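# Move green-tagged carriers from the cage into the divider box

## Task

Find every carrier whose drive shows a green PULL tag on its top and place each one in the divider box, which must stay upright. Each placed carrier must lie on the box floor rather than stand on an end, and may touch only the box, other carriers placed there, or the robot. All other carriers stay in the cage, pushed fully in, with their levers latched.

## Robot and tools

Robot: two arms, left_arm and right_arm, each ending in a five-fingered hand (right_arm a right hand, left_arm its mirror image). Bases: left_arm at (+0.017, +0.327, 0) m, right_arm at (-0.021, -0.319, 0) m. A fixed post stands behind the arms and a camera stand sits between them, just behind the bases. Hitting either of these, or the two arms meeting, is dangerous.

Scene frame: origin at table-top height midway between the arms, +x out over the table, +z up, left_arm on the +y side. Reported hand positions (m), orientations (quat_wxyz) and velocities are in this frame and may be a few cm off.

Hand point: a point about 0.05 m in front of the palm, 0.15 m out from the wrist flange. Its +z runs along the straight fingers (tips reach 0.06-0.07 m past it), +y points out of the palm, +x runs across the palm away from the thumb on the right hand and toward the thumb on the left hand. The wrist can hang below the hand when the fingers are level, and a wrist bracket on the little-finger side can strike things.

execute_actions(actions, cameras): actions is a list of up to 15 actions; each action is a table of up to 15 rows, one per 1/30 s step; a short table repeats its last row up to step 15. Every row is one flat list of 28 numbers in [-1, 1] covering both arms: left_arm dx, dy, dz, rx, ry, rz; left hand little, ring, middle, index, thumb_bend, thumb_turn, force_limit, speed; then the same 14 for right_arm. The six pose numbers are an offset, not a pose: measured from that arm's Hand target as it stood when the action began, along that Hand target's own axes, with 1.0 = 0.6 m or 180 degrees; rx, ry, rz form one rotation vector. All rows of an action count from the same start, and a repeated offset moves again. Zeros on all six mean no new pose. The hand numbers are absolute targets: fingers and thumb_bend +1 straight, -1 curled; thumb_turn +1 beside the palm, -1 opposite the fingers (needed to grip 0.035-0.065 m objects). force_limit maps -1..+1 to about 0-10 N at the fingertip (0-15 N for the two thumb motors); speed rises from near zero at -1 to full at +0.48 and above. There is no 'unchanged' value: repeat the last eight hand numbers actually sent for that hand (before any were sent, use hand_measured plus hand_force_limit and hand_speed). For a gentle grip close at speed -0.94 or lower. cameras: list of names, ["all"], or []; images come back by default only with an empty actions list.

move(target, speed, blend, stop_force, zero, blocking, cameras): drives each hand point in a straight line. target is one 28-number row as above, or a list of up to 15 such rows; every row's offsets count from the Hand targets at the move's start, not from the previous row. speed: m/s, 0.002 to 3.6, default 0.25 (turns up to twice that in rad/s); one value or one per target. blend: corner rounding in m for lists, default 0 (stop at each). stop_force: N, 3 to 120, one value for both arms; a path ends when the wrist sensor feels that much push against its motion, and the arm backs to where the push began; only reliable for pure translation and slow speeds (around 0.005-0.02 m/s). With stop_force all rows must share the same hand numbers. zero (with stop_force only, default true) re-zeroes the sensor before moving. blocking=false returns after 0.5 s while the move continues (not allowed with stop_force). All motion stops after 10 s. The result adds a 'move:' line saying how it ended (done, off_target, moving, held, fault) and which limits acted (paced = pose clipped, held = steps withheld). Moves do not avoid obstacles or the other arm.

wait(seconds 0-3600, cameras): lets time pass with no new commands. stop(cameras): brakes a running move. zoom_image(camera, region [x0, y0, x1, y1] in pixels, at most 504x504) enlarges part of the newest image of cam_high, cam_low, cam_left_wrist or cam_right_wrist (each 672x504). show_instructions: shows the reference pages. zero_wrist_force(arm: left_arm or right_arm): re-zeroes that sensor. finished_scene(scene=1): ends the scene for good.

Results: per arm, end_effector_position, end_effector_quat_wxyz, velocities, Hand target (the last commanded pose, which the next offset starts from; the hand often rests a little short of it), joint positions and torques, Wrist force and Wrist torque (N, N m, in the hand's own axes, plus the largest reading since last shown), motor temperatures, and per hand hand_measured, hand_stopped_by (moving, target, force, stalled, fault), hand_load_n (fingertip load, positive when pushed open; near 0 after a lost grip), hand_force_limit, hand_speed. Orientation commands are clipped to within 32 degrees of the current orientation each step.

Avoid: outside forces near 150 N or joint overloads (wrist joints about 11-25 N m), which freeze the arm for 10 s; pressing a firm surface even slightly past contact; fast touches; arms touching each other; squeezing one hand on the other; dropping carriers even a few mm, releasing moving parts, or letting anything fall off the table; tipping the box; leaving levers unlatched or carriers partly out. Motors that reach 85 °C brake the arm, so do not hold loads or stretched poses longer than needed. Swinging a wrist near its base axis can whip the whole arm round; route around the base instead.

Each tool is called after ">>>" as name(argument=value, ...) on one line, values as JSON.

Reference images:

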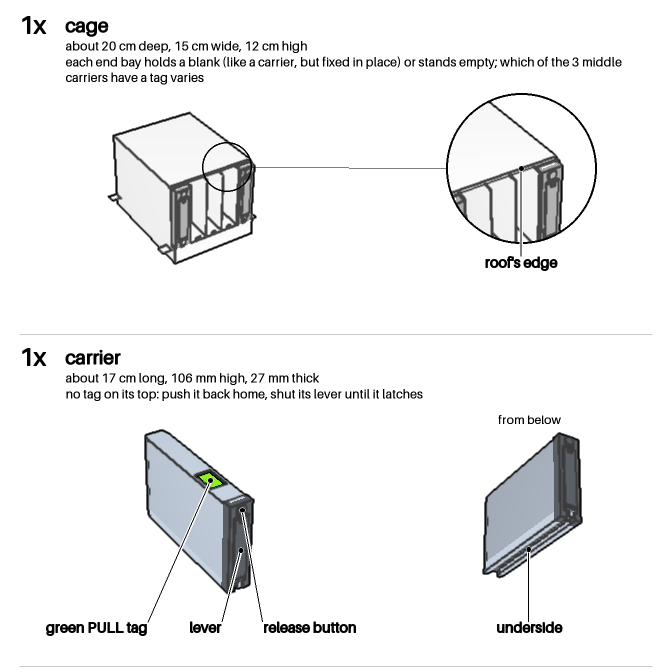

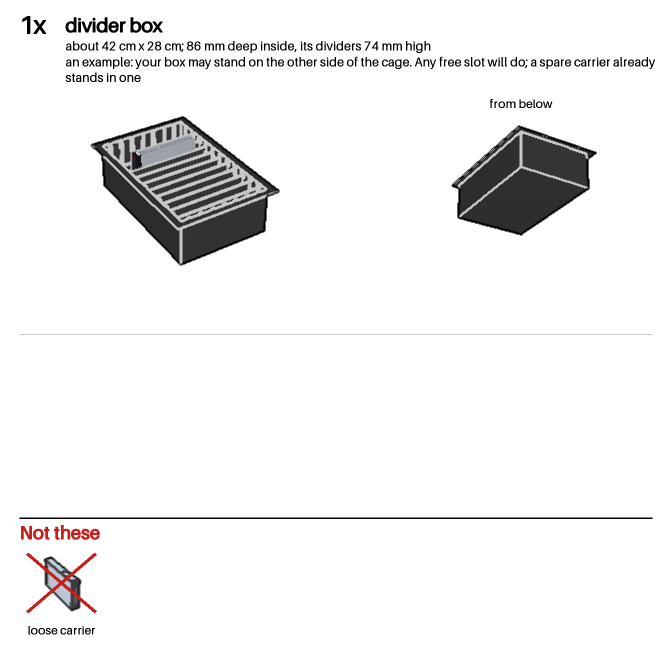

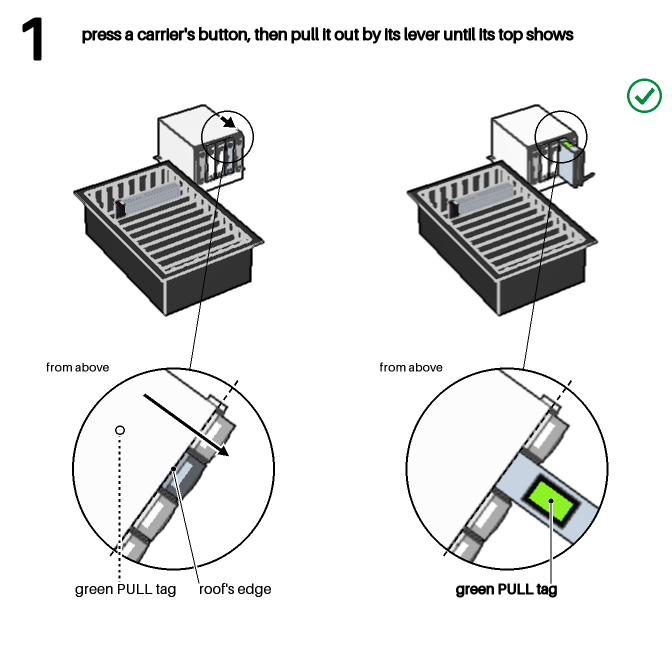

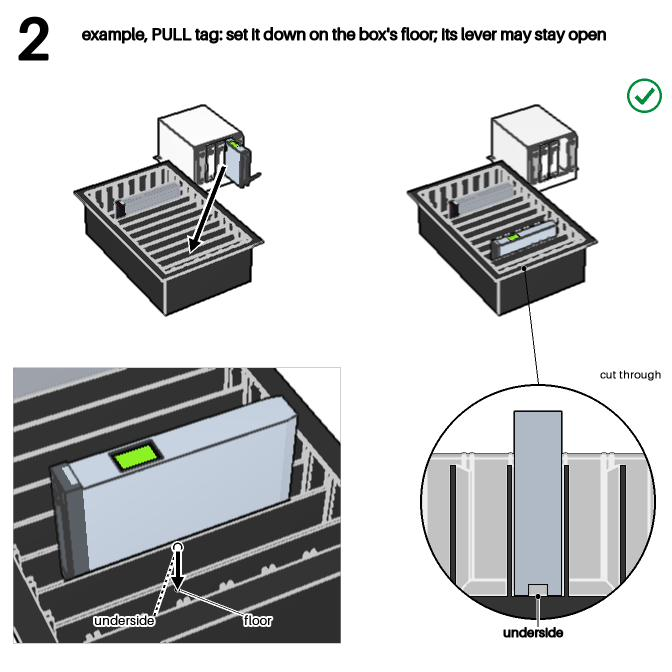

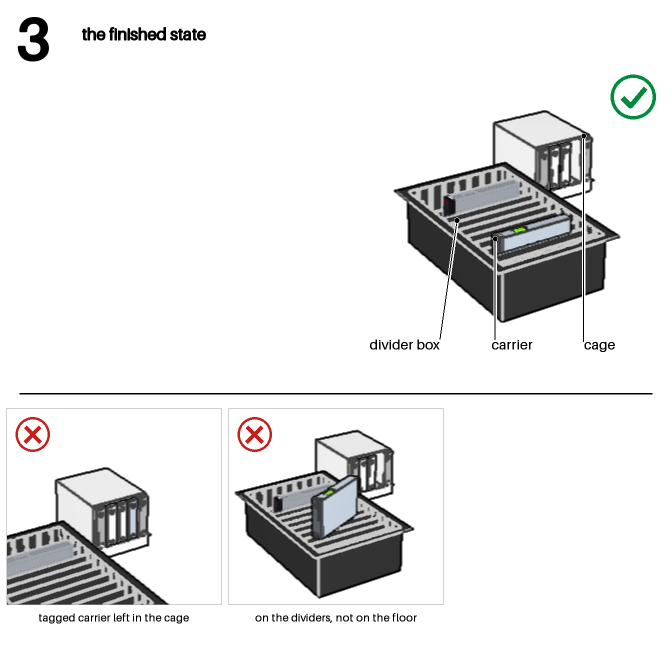

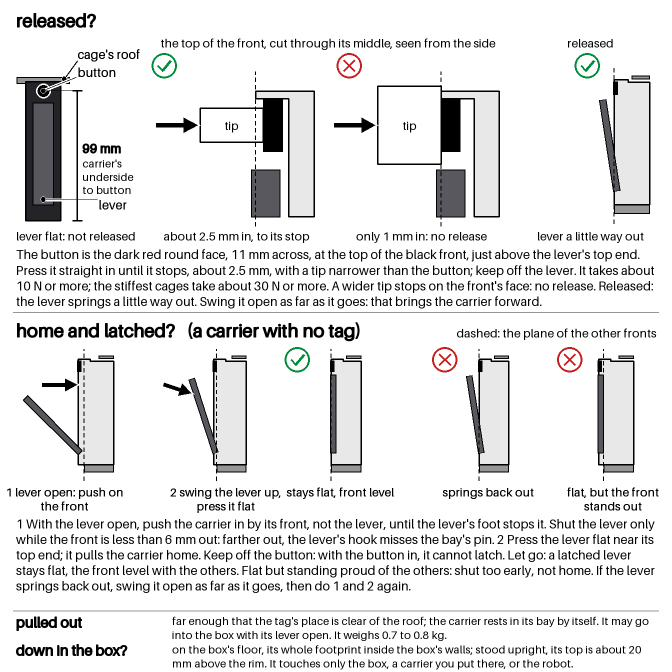

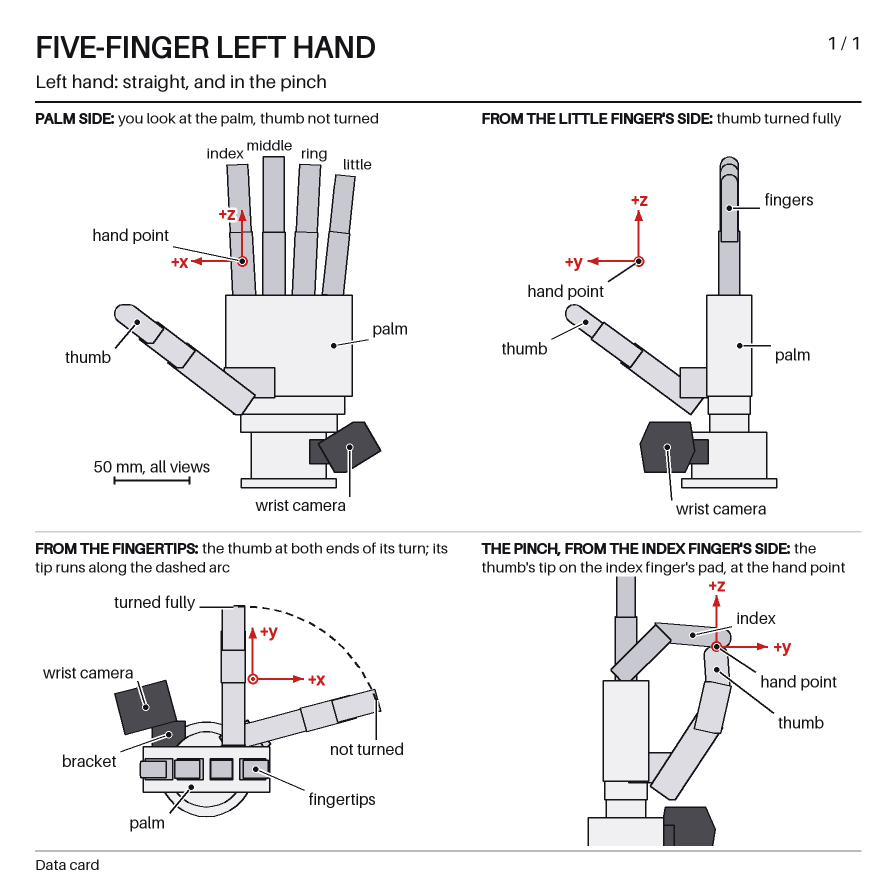

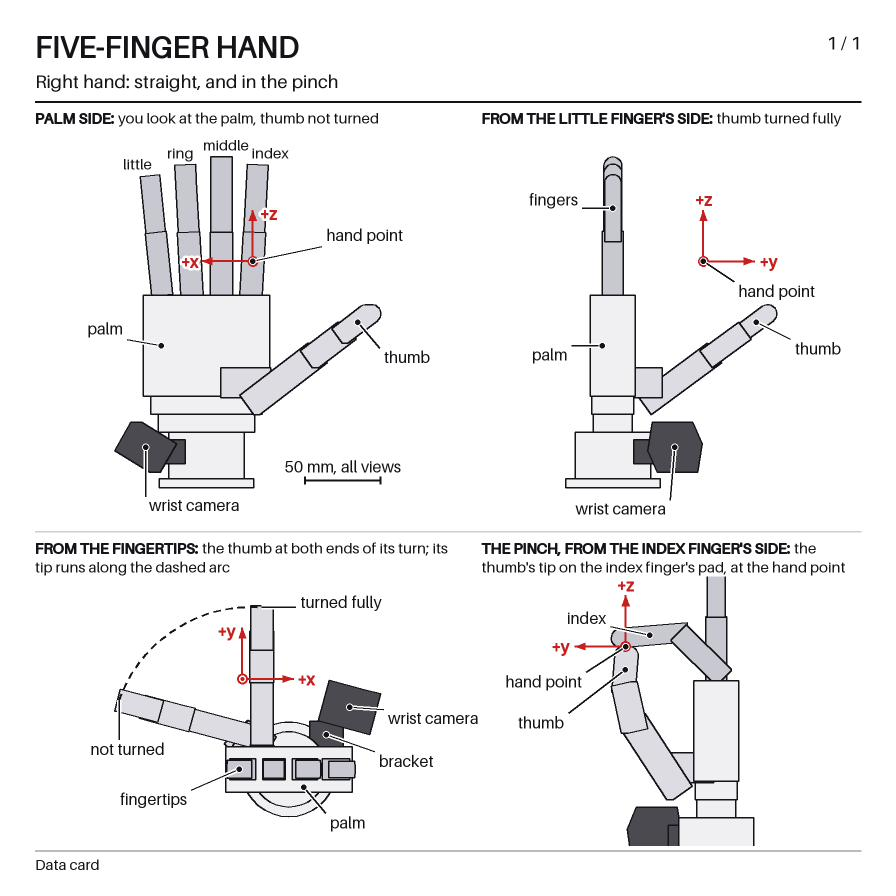

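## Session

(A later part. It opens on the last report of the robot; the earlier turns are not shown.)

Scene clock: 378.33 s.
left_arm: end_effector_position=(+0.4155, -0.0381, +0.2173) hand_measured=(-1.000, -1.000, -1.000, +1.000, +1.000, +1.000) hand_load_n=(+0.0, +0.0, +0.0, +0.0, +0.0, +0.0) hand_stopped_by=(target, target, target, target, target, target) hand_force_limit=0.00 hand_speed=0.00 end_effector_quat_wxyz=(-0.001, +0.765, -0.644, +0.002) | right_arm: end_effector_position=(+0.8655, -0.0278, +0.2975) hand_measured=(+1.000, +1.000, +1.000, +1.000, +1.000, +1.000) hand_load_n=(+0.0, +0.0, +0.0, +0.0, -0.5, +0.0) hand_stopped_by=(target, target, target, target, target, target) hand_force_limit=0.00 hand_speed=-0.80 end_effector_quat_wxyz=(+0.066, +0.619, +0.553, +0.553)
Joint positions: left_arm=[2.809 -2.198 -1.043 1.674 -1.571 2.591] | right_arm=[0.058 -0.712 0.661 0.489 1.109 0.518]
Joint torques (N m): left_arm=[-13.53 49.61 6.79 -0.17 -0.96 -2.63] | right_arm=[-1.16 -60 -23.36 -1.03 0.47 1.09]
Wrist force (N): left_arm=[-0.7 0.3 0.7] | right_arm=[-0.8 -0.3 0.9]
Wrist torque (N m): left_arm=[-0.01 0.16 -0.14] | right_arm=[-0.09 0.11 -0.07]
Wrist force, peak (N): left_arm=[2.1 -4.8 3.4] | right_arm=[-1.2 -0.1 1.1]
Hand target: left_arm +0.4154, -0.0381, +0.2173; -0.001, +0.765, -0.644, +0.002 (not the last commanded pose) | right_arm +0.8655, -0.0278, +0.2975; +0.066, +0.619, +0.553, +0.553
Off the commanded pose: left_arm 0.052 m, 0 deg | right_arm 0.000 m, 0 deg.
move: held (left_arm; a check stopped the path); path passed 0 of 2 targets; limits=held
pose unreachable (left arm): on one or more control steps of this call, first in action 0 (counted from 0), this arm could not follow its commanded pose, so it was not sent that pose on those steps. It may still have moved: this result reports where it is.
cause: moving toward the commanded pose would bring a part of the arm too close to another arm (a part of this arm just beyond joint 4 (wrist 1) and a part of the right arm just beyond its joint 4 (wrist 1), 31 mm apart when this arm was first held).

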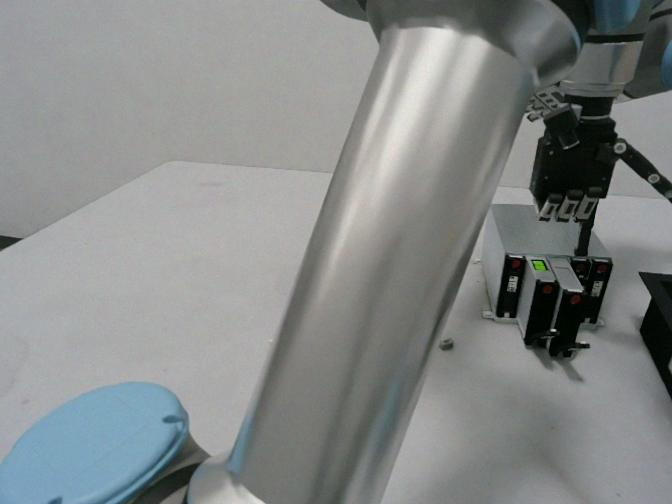

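>>> move(target=[0,0,0,0,0,0,-1,-1,-1,1,1,1,0,0, -0.954,0.398,-0.81,-0.1699,-0.1926,0.105,1,1,1,1,1,1,0,-0.8], speed=0.4, cameras=["cam_high","cam_low"])

>>> zoom_image(camera="cam_high", region=[180, 80, 400, 260])

Scene clock: 384.80 s.
left_arm: end_effector_position=(+0.4154, -0.0381, +0.2173) hand_measured=(-1.000, -1.000, -1.000, +1.000, +1.000, +1.000) hand_load_n=(+0.0, +0.0, +0.0, +0.0, +0.0, +0.0) hand_stopped_by=(target, target, target, target, target, target) hand_force_limit=0.00 hand_speed=0.00 end_effector_quat_wxyz=(-0.001, +0.765, -0.644, +0.002) | right_arm: end_effector_position=(+0.7713, -0.8101, +0.2972) hand_measured=(+1.000, +1.000, +1.000, +1.000, +1.000, +1.000) hand_load_n=(+0.0, +0.0, +0.0, +0.0, +0.0, +0.0) hand_stopped_by=(target, target, target, target, target, target) hand_force_limit=0.00 hand_speed=-0.80 end_effector_quat_wxyz=(+0.294, +0.795, +0.240, +0.474)
Joint positions: left_arm=[2.809 -2.198 -1.043 1.674 -1.571 2.591] | right_arm=[-0.815 -0.717 0.67 0.484 1.108 0.517]
Joint torques (N m): left_arm=[-12.22 49.6 7.26 -0.13 -0.41 -2.56] | right_arm=[-10.11 -53.57 -25.62 1.36 1.08 -1.51]
Wrist force (N): left_arm=[-0.5 -0.1 0.9] | right_arm=[-1.0 -0.3 1.0]
Wrist torque (N m): left_arm=[-0.07 0.14 -0.12] | right_arm=[-0.10 0.15 0.00]
Wrist force, peak (N): left_arm=[-0.7 0.4 1.0] | right_arm=[-2.1 1.1 0.9]
Hand target: left_arm +0.4154, -0.0381, +0.2173; -0.001, +0.765, -0.644, +0.002 | right_arm +0.7713, -0.8101, +0.2972; +0.294, +0.795, +0.240, +0.473
Off the commanded pose: left_arm 0.000 m, 0 deg | right_arm 0.000 m, 0 deg.
move: done

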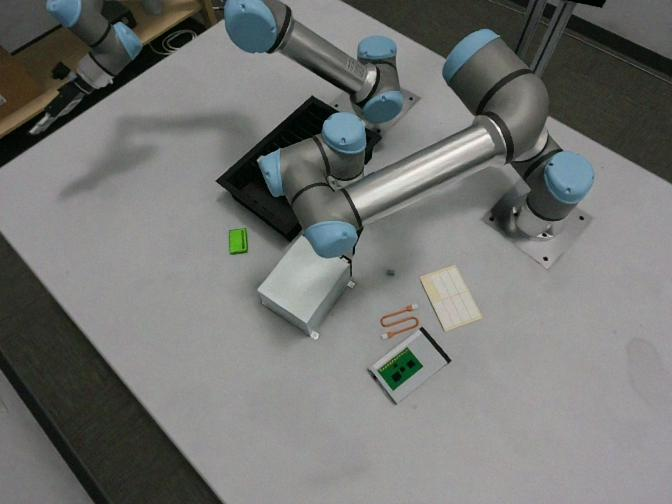

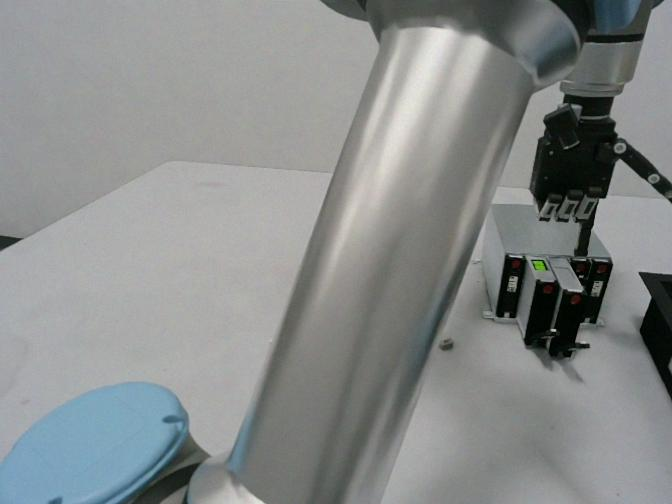

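Scaled by 2.291 from the camera's image (finer frame: 960x720).

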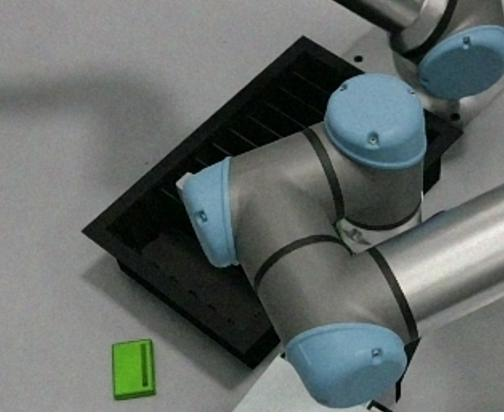

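>>> move(target=[[0.034,-0.0648,0,0,0,0,-1,-1,-1,1,1,1,0,0, 0,0,0,0,0,0,1,1,1,1,1,1,0,-0.8],[0.034,-0.0648,0.0455,0,0,0,-1,-1,-1,1,1,1,0,0, 0,0,0,0,0,0,1,1,1,1,1,1,0,-0.8]], speed=0.1, blend=[0.01,0], cameras=["cam_low"])

>>> zoom_image(camera="cam_low", region=[540, 220, 620, 300])

Scene clock: 388.90 s.
left_arm: end_effector_position=(+0.4573, -0.0516, +0.1902) hand_measured=(-1.000, -1.000, -1.000, +1.000, +1.000, +1.000) hand_load_n=(+0.0, +0.0, +0.0, +0.0, +0.0, +0.0) hand_stopped_by=(target, target, target, target, target, target) hand_force_limit=0.00 hand_speed=0.00 end_effector_quat_wxyz=(-0.001, +0.765, -0.644, +0.002) | right_arm: end_effector_position=(+0.7713, -0.8101, +0.2972) hand_measured=(+1.000, +1.000, +1.000, +1.000, +1.000, +1.000) hand_load_n=(+0.0, +0.0, +0.0, +0.0, +0.0, +0.0) hand_stopped_by=(target, target, target, target, target, target) hand_force_limit=0.00 hand_speed=-0.80 end_effector_quat_wxyz=(+0.294, +0.795, +0.240, +0.473)
Joint positions: left_arm=[2.814 -2.328 -0.892 1.653 -1.571 2.596] | right_arm=[-0.815 -0.717 0.67 0.484 1.108 0.517]
Joint torques (N m): left_arm=[-1.51 39.45 7.17 -0.13 0.6 2.01] | right_arm=[-9.94 -52.87 -25.68 1.17 1.06 -1.48]
Wrist force (N): left_arm=[-0.7 0.1 0.9] | right_arm=[-1.1 -0.2 0.9]
Wrist torque (N m): left_arm=[-0.02 0.20 -0.24] | right_arm=[-0.09 0.18 0.00]
Wrist force, peak (N): left_arm=[-0.9 0.0 1.6] | right_arm=[-1.3 -0.3 1.4]
Hand target: left_arm +0.4573, -0.0516, +0.1902; -0.001, +0.765, -0.644, +0.002 | right_arm +0.7713, -0.8101, +0.2972; +0.294, +0.795, +0.240, +0.473
Off the commanded pose: left_arm 0.000 m, 0 deg | right_arm 0.000 m, 0 deg.
move: done

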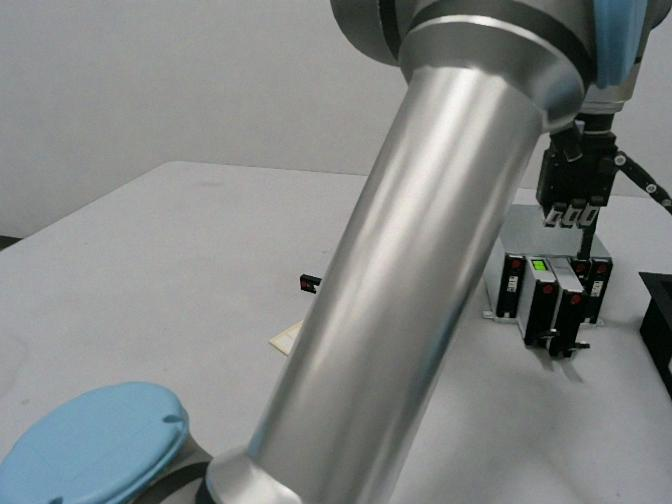

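Scaled by 6.300 from the camera's image (finer frame: 960x720).

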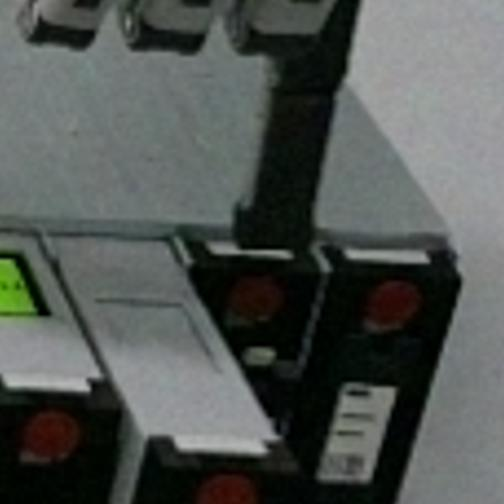

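>>> move(target=[[0,-0.0022,0,0,0,0,-1,-1,-1,1,1,1,0,0, 0,0,0,0,0,0,1,1,1,1,1,1,0,-0.8],[0,-0.0022,0.0683,0,0,0,-1,-1,-1,1,1,1,0,0, 0,0,0,0,0,0,1,1,1,1,1,1,0,-0.8]], speed=0.02, stop_force=7, cameras=["cam_low"])

>>> zoom_image(camera="cam_low", region=[540, 230, 620, 310])

Scene clock: 395.30 s.
left_arm: end_effector_position=(+0.4587, -0.0514, +0.1499) hand_measured=(-1.000, -1.000, -1.000, +1.000, +1.000, +1.000) hand_load_n=(+0.0, +0.0, +0.0, -6.5, +0.0, +0.0) hand_stopped_by=(target, target, target, target, target, target) hand_force_limit=0.00 hand_speed=0.00 end_effector_quat_wxyz=(-0.001, +0.765, -0.644, +0.002) | right_arm: end_effector_position=(+0.7713, -0.8101, +0.2972) hand_measured=(+1.000, +1.000, +1.000, +1.000, +1.000, +1.000) hand_load_n=(+0.0, +0.0, +0.0, +0.0, +0.0, +0.0) hand_stopped_by=(target, target, target, target, target, target) hand_force_limit=0.00 hand_speed=-0.80 end_effector_quat_wxyz=(+0.294, +0.795, +0.240, +0.473)
Joint positions: left_arm=[2.815 -2.346 -0.964 1.743 -1.571 2.597] | right_arm=[-0.815 -0.717 0.67 0.484 1.108 0.517]
Joint torques (N m): left_arm=[14.56 54.12 28.02 -2.4 -1.11 2.17] | right_arm=[-9.04 -53.21 -25.43 1.14 0.91 -1.54]
Wrist force (N): left_arm=[-1.6 11.6 -0.5] | right_arm=[-1.0 0.0 0.9]
Wrist torque (N m): left_arm=[0.19 0.22 -0.26] | right_arm=[-0.04 0.16 0.01]
Wrist force, peak (N): left_arm=[-0.3 11.4 -7.2] | right_arm=[-1.3 -0.1 1.4]
Hand target: left_arm +0.4587, -0.0514, +0.1499; -0.001, +0.765, -0.644, +0.002 (not the last commanded pose) | right_arm +0.7713, -0.8101, +0.2972; +0.294, +0.795, +0.240, +0.473
Off the commanded pose: left_arm 0.001 m, 0 deg | right_arm 0.000 m, 0 deg.
move: contact (left_arm); path passed 1 of 2 targets

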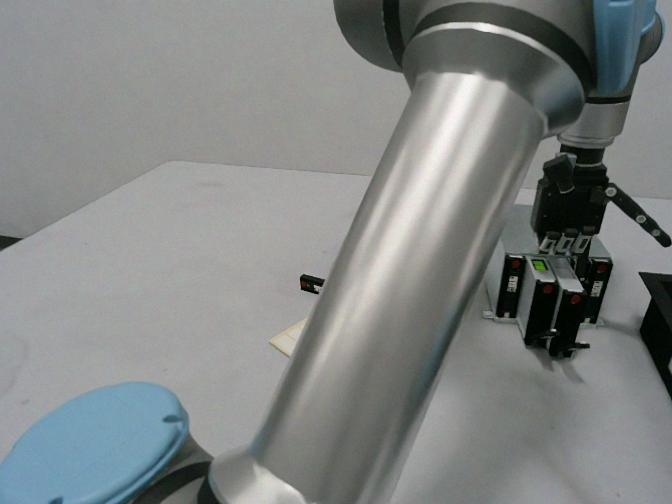

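Scaled by 6.300 from the camera's image (finer frame: 960x720).

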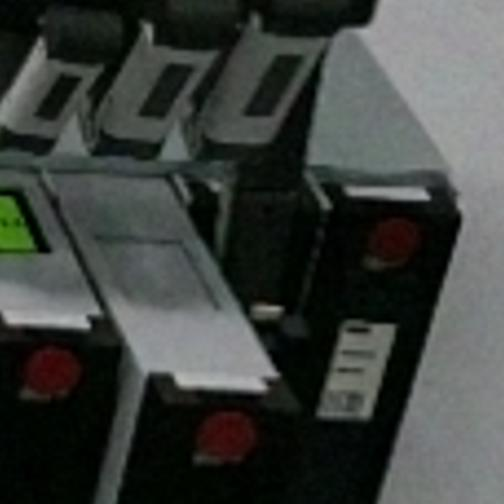

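>>> move(target=[[0,0.0033,0.0032,0,0,0,-1,-1,-1,1,1,1,0,0, 0,0,0,0,0,0,1,1,1,1,1,1,0,-0.8],[0,0.0183,0.0115,0,0,0,-1,-1,-1,1,1,1,0,0, 0,0,0,0,0,0,1,1,1,1,1,1,0,-0.8],[0,0.0367,0.0182,0,0,0,-1,-1,-1,1,1,1,0,0, 0,0,0,0,0,0,1,1,1,1,1,1,0,-0.8],[0,0.055,0.0282,0,0,0,-1,-1,-1,1,1,1,0,0, 0,0,0,0,0,0,1,1,1,1,1,1,0,-0.8],[0,0.0617,0.0348,0,0,0,-1,-1,-1,1,1,1,0,0, 0,0,0,0,0,0,1,1,1,1,1,1,0,-0.8]], speed=0.03, blend=[0.002,0.003,0.003,0.002,0], stop_force=14, zero=false, cameras=["cam_low"])

>>> zoom_image(camera="cam_low", region=[540, 230, 620, 310])

Scene clock: 399.97 s.
left_arm: end_effector_position=(+0.4223, -0.0577, +0.1289) hand_measured=(-1.000, -1.000, -1.000, +1.000, +1.000, +1.000) hand_load_n=(+0.0, +0.0, +0.0, +0.0, +0.0, +0.0) hand_stopped_by=(target, target, target, target, target, target) hand_force_limit=0.00 hand_speed=0.00 end_effector_quat_wxyz=(-0.001, +0.765, -0.644, +0.002) | right_arm: end_effector_position=(+0.7713, -0.8101, +0.2972) hand_measured=(+1.000, +1.000, +1.000, +1.000, +1.000, +1.000) hand_load_n=(+0.5, +0.0, +0.0, +0.0, +0.0, +0.0) hand_stopped_by=(target, target, target, target, target, target) hand_force_limit=0.00 hand_speed=-0.80 end_effector_quat_wxyz=(+0.294, +0.795, +0.240, +0.473)
Joint positions: left_arm=[2.781 -2.288 -1.122 1.842 -1.572 2.563] | right_arm=[-0.815 -0.717 0.67 0.484 1.108 0.517]
Joint torques (N m): left_arm=[-14.5 50.35 4.5 -0.18 0.68 -2.51] | right_arm=[-8.85 -53.92 -25.11 1.18 0.88 -1.47]
Wrist force (N): left_arm=[-0.7 -3.4 -1.9] | right_arm=[-1.2 -0.2 1.1]
Wrist torque (N m): left_arm=[-0.15 0.17 -0.06] | right_arm=[-0.09 0.19 -0.01]
Wrist force, peak (N): left_arm=[-1.4 11.9 -0.1] | right_arm=[-1.2 -0.2 1.5]
Hand target: left_arm +0.4223, -0.0577, +0.1289; -0.001, +0.765, -0.644, +0.002 | right_arm +0.7713, -0.8101, +0.2972; +0.294, +0.795, +0.240, +0.473
Off the commanded pose: left_arm 0.000 m, 0 deg | right_arm 0.000 m, 0 deg.
move: done; blend cut to 0.0014 m at target 1

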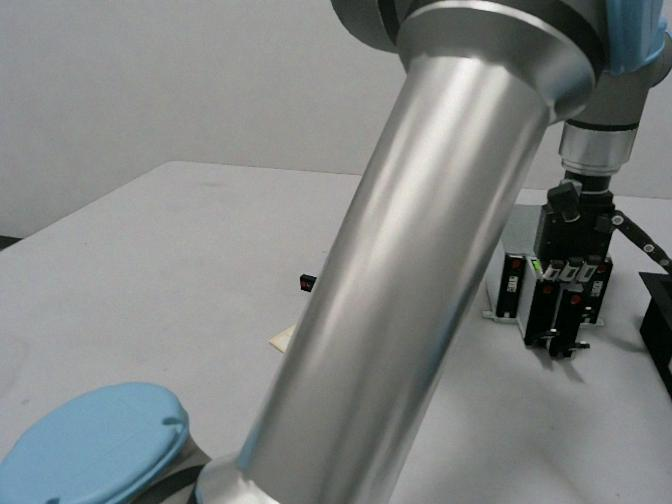

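Scaled by 6.300 from the camera's image (finer frame: 960x720).

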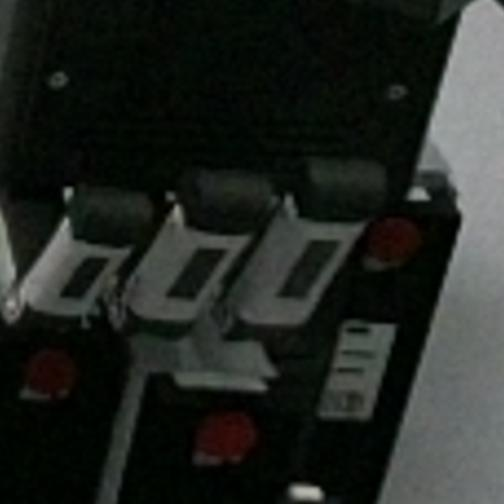

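>>> move(target=[0,0.0917,0,0,0,0,-1,-1,-1,1,1,1,0,0, 0,0,0,0,0,0,1,1,1,1,1,1,0,-0.8], speed=0.05, stop_force=15, zero=false, cameras=[])

>>> move(target=[[0,0,-0.12,0,0,0,-1,-1,-1,1,1,1,0,0, 0,0,0,0,0,0,1,1,1,1,1,1,0,-0.8],[-0.2,0.15,-0.15,0,0,0,-1,-1,-1,1,1,1,0,0, 0,0,0,0,0,0,1,1,1,1,1,1,0,-0.8]], speed=[0.08,0.25], blend=[0.01,0], cameras=["cam_low","cam_high"])

>>> zoom_image(camera="cam_high", region=[300, 200, 380, 280])

>>> zoom_image(camera="cam_low", region=[492, 240, 632, 380])

Scene clock: 404.30 s.
left_arm: end_effector_position=(+0.3681, -0.0670, +0.1287) hand_measured=(-1.000, -1.000, -1.000, +1.000, +1.000, +1.000) hand_load_n=(+0.0, +0.0, +0.0, +0.0, +0.5, +0.0) hand_stopped_by=(target, target, target, target, target, target) hand_force_limit=0.00 hand_speed=0.00 end_effector_quat_wxyz=(-0.001, +0.765, -0.644, +0.002) | right_arm: end_effector_position=(+0.7713, -0.8101, +0.2972) hand_measured=(+1.000, +1.000, +1.000, +1.000, +1.000, +1.000) hand_load_n=(+0.0, +0.0, +0.0, +0.0, +0.0, +0.0) hand_stopped_by=(target, target, target, target, target, target) hand_force_limit=0.00 hand_speed=-0.80 end_effector_quat_wxyz=(+0.294, +0.795, +0.240, +0.473)
Joint positions: left_arm=[2.723 -2.197 -1.276 1.906 -1.572 2.505] | right_arm=[-0.815 -0.717 0.67 0.484 1.108 0.517]
Joint torques (N m): left_arm=[-14.5 47.85 5.35 -0.87 1.43 -2.48] | right_arm=[-8.52 -53.61 -25.54 1.12 0.84 -1.45]
Wrist force (N): left_arm=[-0.3 -4.5 0.1] | right_arm=[-1.1 -0.4 1.1]
Wrist torque (N m): left_arm=[-0.06 0.16 -0.08] | right_arm=[-0.13 0.18 -0.01]
Wrist force, peak (N): left_arm=[-0.4 -5.6 -1.4] | right_arm=[-1.2 -0.4 1.5]
Hand target: left_arm +0.3681, -0.0670, +0.1287; -0.001, +0.765, -0.644, +0.002 | right_arm +0.7713, -0.8101, +0.2972; +0.294, +0.795, +0.240, +0.473
Off the commanded pose: left_arm 0.000 m, 0 deg | right_arm 0.000 m, 0 deg.
move: done

Scene clock: 406.43 s.
left_arm: end_effector_position=(+0.2588, +0.0360, +0.2183) hand_measured=(-1.000, -1.000, -1.000, +1.000, +1.000, +1.000) hand_load_n=(+0.0, +0.0, +0.0, +0.0, +0.0, +0.0) hand_stopped_by=(target, target, target, target, target, target) hand_force_limit=0.00 hand_speed=0.00 end_effector_quat_wxyz=(-0.001, +0.765, -0.644, +0.002) | right_arm: end_effector_position=(+0.7713, -0.8101, +0.2972) hand_measured=(+1.000, +1.000, +1.000, +1.000, +1.000, +1.000) hand_load_n=(+0.0, +0.0, +0.0, +0.0, +0.0, +0.0) hand_stopped_by=(target, target, target, target, target, target) hand_force_limit=0.00 hand_speed=-0.80 end_effector_quat_wxyz=(+0.294, +0.795, +0.240, +0.473)
Joint positions: left_arm=[2.838 -1.776 -1.65 1.859 -1.571 2.62] | right_arm=[-0.815 -0.717 0.67 0.484 1.108 0.517]
Joint torques (N m): left_arm=[13.49 32.45 7.79 -0.06 1.9 2.56] | right_arm=[-8.65 -53.78 -25.08 1.13 0.82 -1.49]
Wrist force (N): left_arm=[-0.6 0.0 0.6] | right_arm=[-1.0 -0.1 1.0]
Wrist torque (N m): left_arm=[-0.04 0.16 -0.22] | right_arm=[-0.06 0.16 0.01]
Wrist force, peak (N): left_arm=[-0.4 -4.1 -0.1] | right_arm=[-1.3 0.0 1.4]
Hand target: left_arm +0.2588, +0.0361, +0.2183; -0.001, +0.765, -0.644, +0.002 | right_arm +0.7713, -0.8101, +0.2972; +0.294, +0.795, +0.240, +0.473
Off the commanded pose: left_arm 0.000 m, 0 deg | right_arm 0.000 m, 0 deg.
move: done
Images, in order (width x height): cam_high 672x504, cam_low 672x504.

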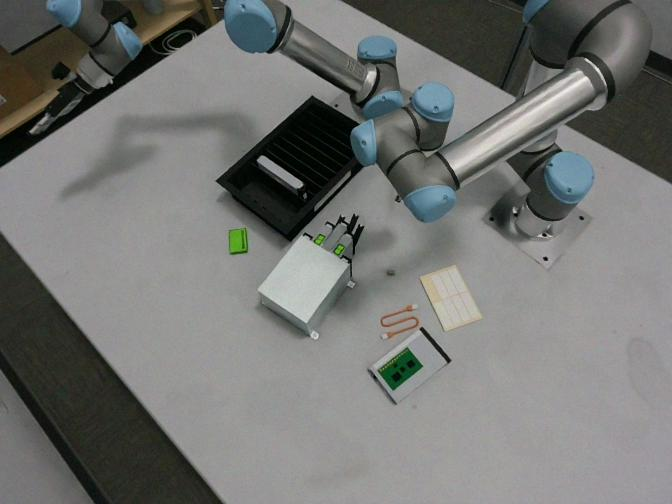

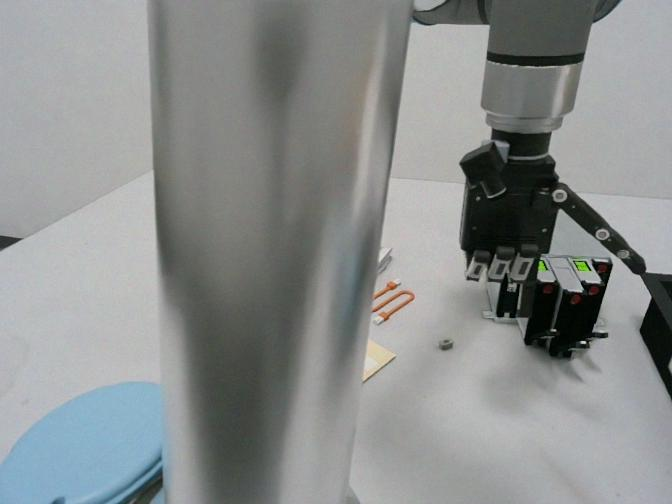

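Scaled by 6.300 from the camera's image (finer frame: 960x720).

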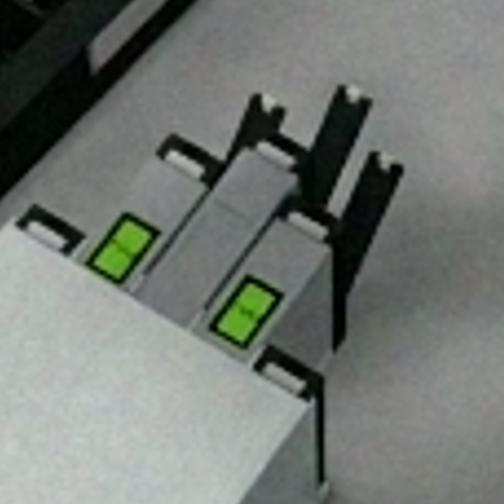

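Scaled by 3.600 from the camera's image (finer frame: 960x720).

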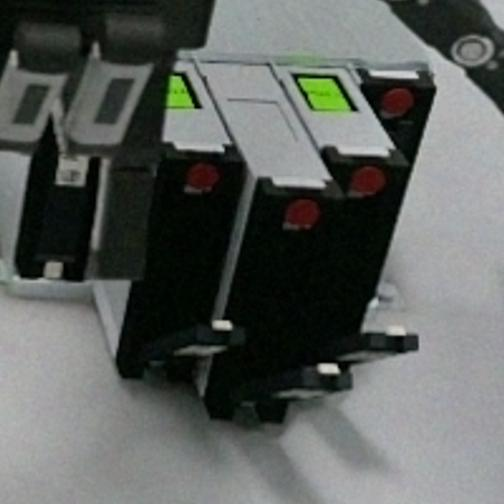

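>>> move(target=[[0.1517,-0.1323,0,0,0,0,-1,-1,-1,1,1,1,0,0, 0,0,0,0,0,0,1,1,1,1,1,1,0,-0.8],[0.1517,-0.1323,0.1697,0,0,0,-1,-1,-1,1,1,1,0,0, 0,0,0,0,0,0,1,1,1,1,1,1,0,-0.8]], speed=[0.2,0.06], stop_force=8, cameras=["cam_low","cam_high"])

>>> zoom_image(camera="cam_low", region=[492, 200, 652, 360])

Scene clock: 416.97 s.
left_arm: end_effector_position=(+0.3528, -0.0403, +0.1169) hand_measured=(-1.000, -1.000, -1.000, +1.000, +1.000, +1.000) hand_load_n=(+0.0, +0.0, +0.0, +0.0, +0.0, +0.0) hand_stopped_by=(target, target, target, target, target, target) hand_force_limit=0.00 hand_speed=0.00 end_effector_quat_wxyz=(-0.001, +0.765, -0.644, +0.002) | right_arm: end_effector_position=(+0.7713, -0.8101, +0.2972) hand_measured=(+1.000, +1.000, +1.000, +1.000, +1.000, +1.000) hand_load_n=(+0.0, +0.5, +0.0, +0.5, +0.0, +0.0) hand_stopped_by=(target, target, target, target, target, target) hand_force_limit=0.00 hand_speed=-0.80 end_effector_quat_wxyz=(+0.294, +0.795, +0.240, +0.473)
Joint positions: left_arm=[2.757 -2.14 -1.403 1.976 -1.572 2.539] | right_arm=[-0.815 -0.717 0.67 0.484 1.108 0.517]
Joint torques (N m): left_arm=[10.23 31.48 5.82 0.02 1.85 1.81] | right_arm=[-7.84 -53.98 -24.95 1.07 0.77 -1.38]
Wrist force (N): left_arm=[-0.8 -0.2 0.3] | right_arm=[-1.3 0.0 1.3]
Wrist torque (N m): left_arm=[-0.03 0.18 -0.13] | right_arm=[-0.07 0.20 0.00]
Wrist force, peak (N): left_arm=[-1.5 0.6 0.9] | right_arm=[-1.4 -0.4 1.4]
Hand target: left_arm +0.3528, -0.0403, +0.1169; -0.001, +0.765, -0.644, +0.002 | right_arm +0.7713, -0.8101, +0.2972; +0.294, +0.795, +0.240, +0.473
Off the commanded pose: left_arm 0.000 m, 0 deg | right_arm 0.000 m, 0 deg.
move: done
Images, in order (width x height): cam_high 672x504, cam_low 672x504.

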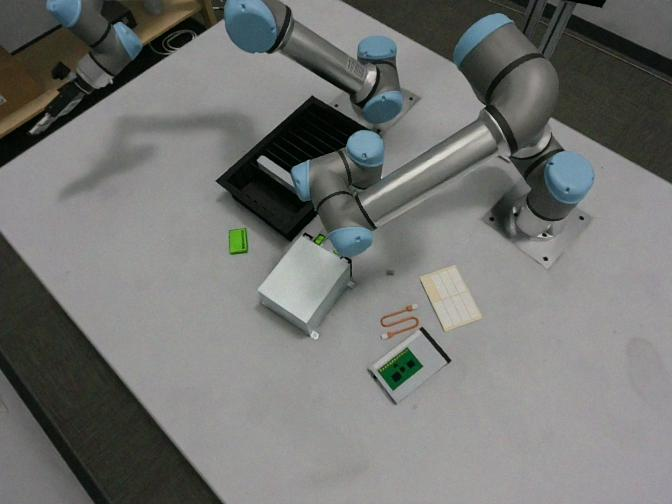

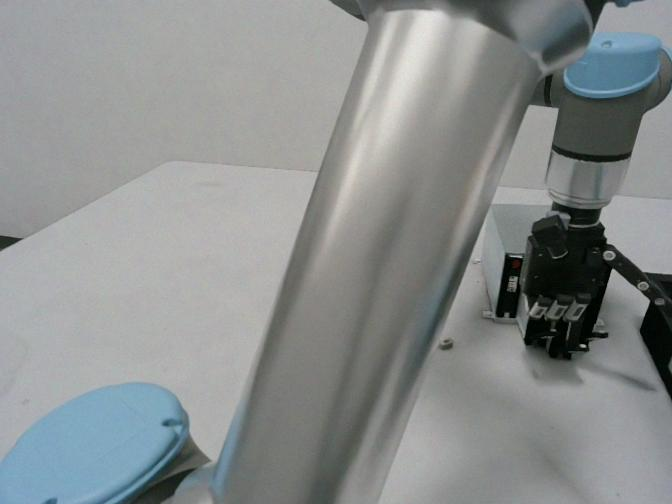

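Scaled by 3.150 from the camera's image (finer frame: 960x720).

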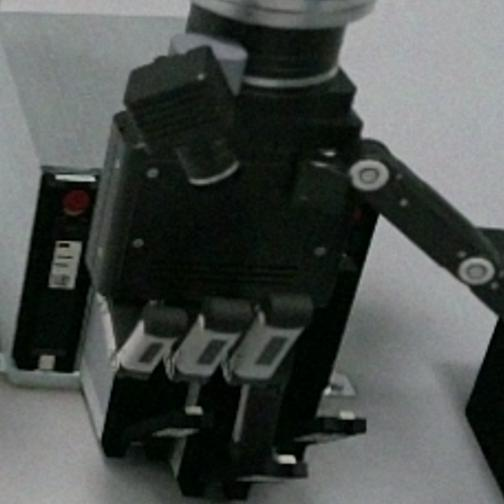

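>>> move(target=[0,-0.1625,0,0,0,0,-1,-1,-1,1,1,1,0,0, 0,0,0,0,0,0,1,1,1,1,1,1,0,-0.8], speed=0.04, stop_force=11, cameras=["cam_low","cam_high"])

>>> zoom_image(camera="cam_low", region=[492, 200, 652, 360])

>>> zoom_image(camera="cam_high", region=[300, 200, 380, 280])

Scene clock: 422.47 s.
left_arm: end_effector_position=(+0.4470, -0.0240, +0.1172) hand_measured=(-1.000, -1.000, -1.000, +1.000, +1.000, +1.000) hand_load_n=(+0.0, +0.0, +0.0, -2.0, -0.5, +0.0) hand_stopped_by=(target, target, target, target, target, target) hand_force_limit=0.00 hand_speed=0.00 end_effector_quat_wxyz=(-0.001, +0.765, -0.644, +0.002) | right_arm: end_effector_position=(+0.7713, -0.8101, +0.2972) hand_measured=(+1.000, +1.000, +1.000, +1.000, +1.000, +1.000) hand_load_n=(+0.0, +0.0, +0.0, +0.0, +0.0, +0.0) hand_stopped_by=(target, target, target, target, target, target) hand_force_limit=0.00 hand_speed=-0.80 end_effector_quat_wxyz=(+0.294, +0.795, +0.240, +0.473)
Joint positions: left_arm=[2.853 -2.299 -1.133 1.865 -1.571 2.635] | right_arm=[-0.815 -0.717 0.67 0.484 1.108 0.517]
Joint torques (N m): left_arm=[-9.89 50.98 9 2.04 -2.02 -2.87] | right_arm=[-7.58 -54.07 -24.6 1.08 0.66 -1.41]
Wrist force (N): left_arm=[-1.5 8.6 -1.0] | right_arm=[-1.2 -0.3 1.3]
Wrist torque (N m): left_arm=[0.13 0.24 -0.16] | right_arm=[-0.11 0.18 0.00]
Wrist force, peak (N): left_arm=[-1.1 12.3 -1.1] | right_arm=[-1.4 -0.3 1.4]
Hand target: left_arm +0.4470, -0.0240, +0.1172; -0.001, +0.765, -0.644, +0.002 (not the last commanded pose) | right_arm +0.7713, -0.8101, +0.2972; +0.294, +0.795, +0.240, +0.473
Off the commanded pose: left_arm 0.002 m, 0 deg | right_arm 0.000 m, 0 deg.
move: contact (left_arm)
Images, in order (width x height): cam_high 672x504, cam_low 672x504.

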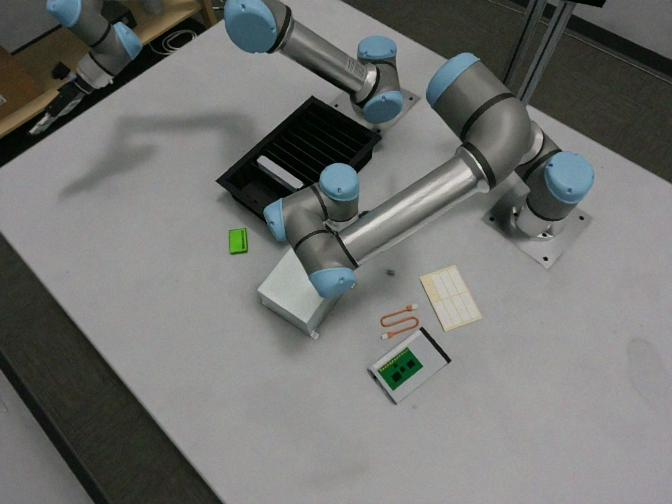

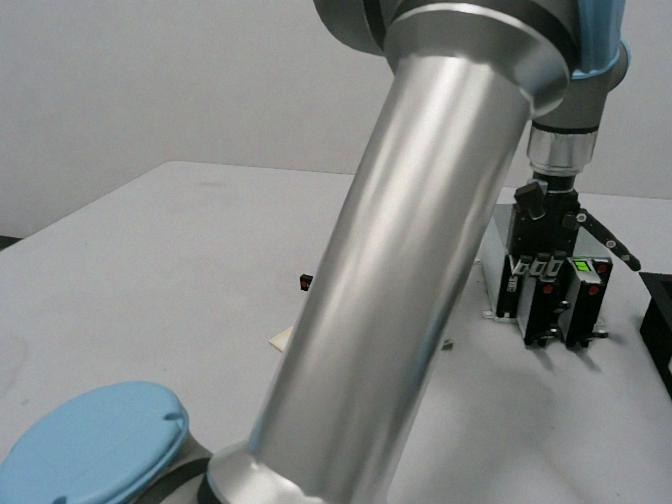

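Scaled by 3.150 from the camera's image (finer frame: 960x720).

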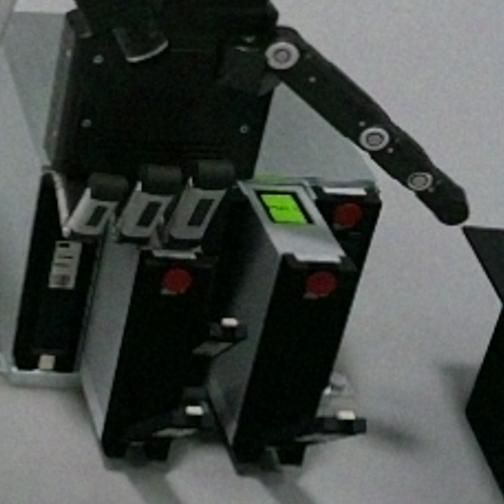

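Scaled by 6.300 from the camera's image (finer frame: 960x720).

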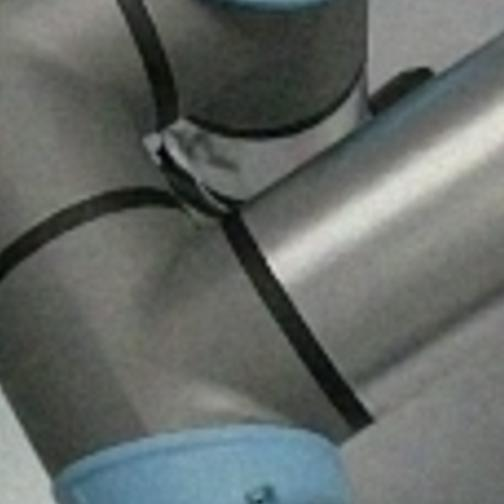

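>>> move(target=[[0,0,-0.155,0,0,0,-1,-1,-1,1,1,1,0,0, 0,0,0,0,0,0,1,1,1,1,1,1,0,-0.8],[-0.0092,0.1117,-0.2383,0,0.171,-0.47,-1,-1,-1,1,1,1,0,0, 0,0,0,0,0,0,1,1,1,1,1,1,0,-0.8],[0.0138,0.046,-0.1097,0,0.342,-0.94,-1,-1,-1,1,1,1,0,0, 0,0,0,0,0,0,1,1,1,1,1,1,0,-0.8]], speed=[0.1,0.45,0.45], blend=[0.01,0.03,0], cameras=["cam_low","cam_high"])

>>> zoom_image(camera="cam_low", region=[492, 200, 652, 360])

>>> zoom_image(camera="cam_high", region=[300, 200, 380, 280])

Scene clock: 443.67 s.
left_arm: end_effector_position=(+0.4210, -0.0368, +0.1829) hand_measured=(-1.000, -1.000, -1.000, +1.000, +1.000, +1.000) hand_load_n=(+0.0, +0.0, +0.0, +0.0, +0.0, +0.0) hand_stopped_by=(target, target, target, target, target, target) hand_force_limit=0.00 hand_speed=0.00 end_effector_quat_wxyz=(+0.222, +0.605, +0.719, +0.262) | right_arm: end_effector_position=(+0.7713, -0.8101, +0.2972) hand_measured=(+1.000, +1.000, +1.000, +1.000, +1.000, +1.000) hand_load_n=(+0.5, +0.0, +0.0, +0.0, +0.0, +0.0) hand_stopped_by=(target, target, target, target, target, target) hand_force_limit=0.00 hand_speed=-0.80 end_effector_quat_wxyz=(+0.294, +0.795, +0.240, +0.473)
Joint positions: left_arm=[2.349 -2.04 -1.538 2.43 -2.149 -0.885] | right_arm=[-0.815 -0.717 0.67 0.484 1.108 0.517]
Joint torques (N m): left_arm=[-12.77 28.67 23.82 -4.21 -1.97 -2.43] | right_arm=[-6.66 -54.23 -25.03 1.11 0.61 -1.4]
Wrist force (N): left_arm=[-0.8 -1.3 0.7] | right_arm=[-1.2 -0.3 1.5]
Wrist torque (N m): left_arm=[-0.33 0.18 0.01] | right_arm=[-0.13 0.18 -0.01]
Wrist force, peak (N): left_arm=[-1.5 8.9 -1.1] | right_arm=[-1.4 0.2 1.5]
Hand target: left_arm +0.4210, -0.0368, +0.1829; +0.222, +0.605, +0.719, +0.262 | right_arm +0.7713, -0.8101, +0.2972; +0.294, +0.795, +0.240, +0.473
Off the commanded pose: left_arm 0.000 m, 0 deg | right_arm 0.000 m, 0 deg.
move: done
Images, in order (width x height): cam_high 672x504, cam_low 672x504.

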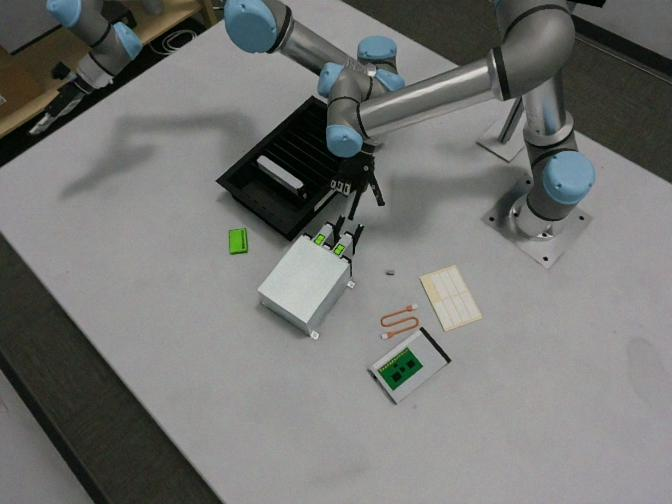

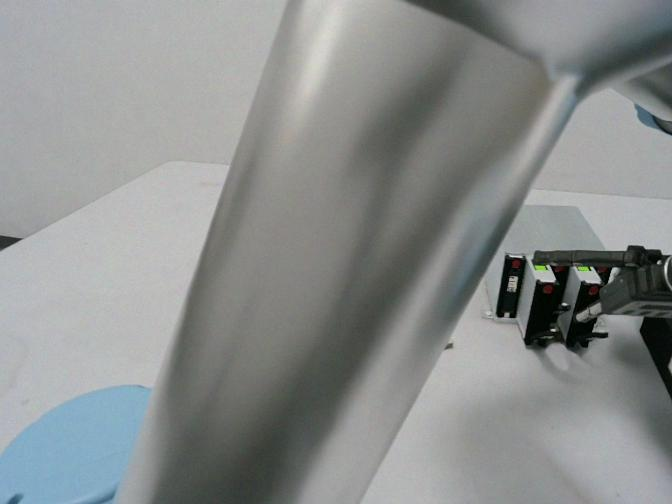

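Scaled by 3.150 from the camera's image (finer frame: 960x720).

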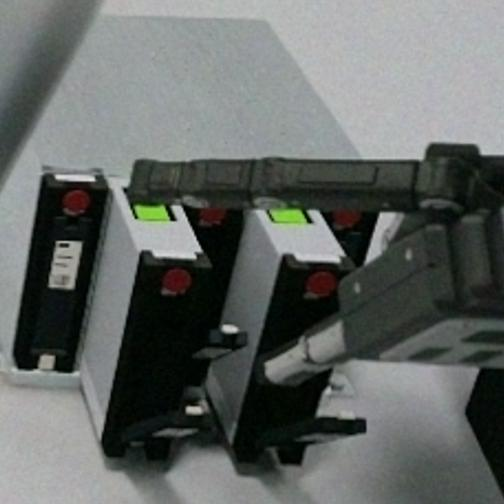

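Scaled by 6.300 from the camera's image (finer frame: 960x720).

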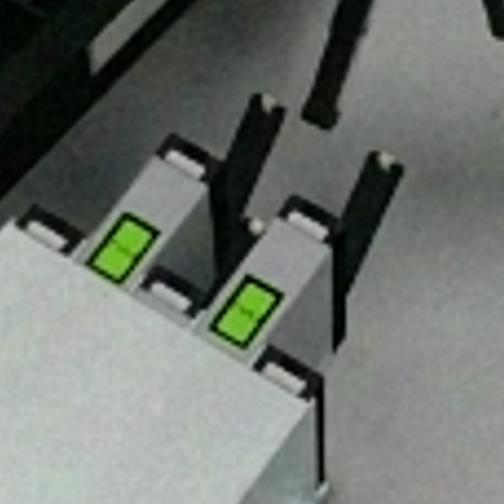

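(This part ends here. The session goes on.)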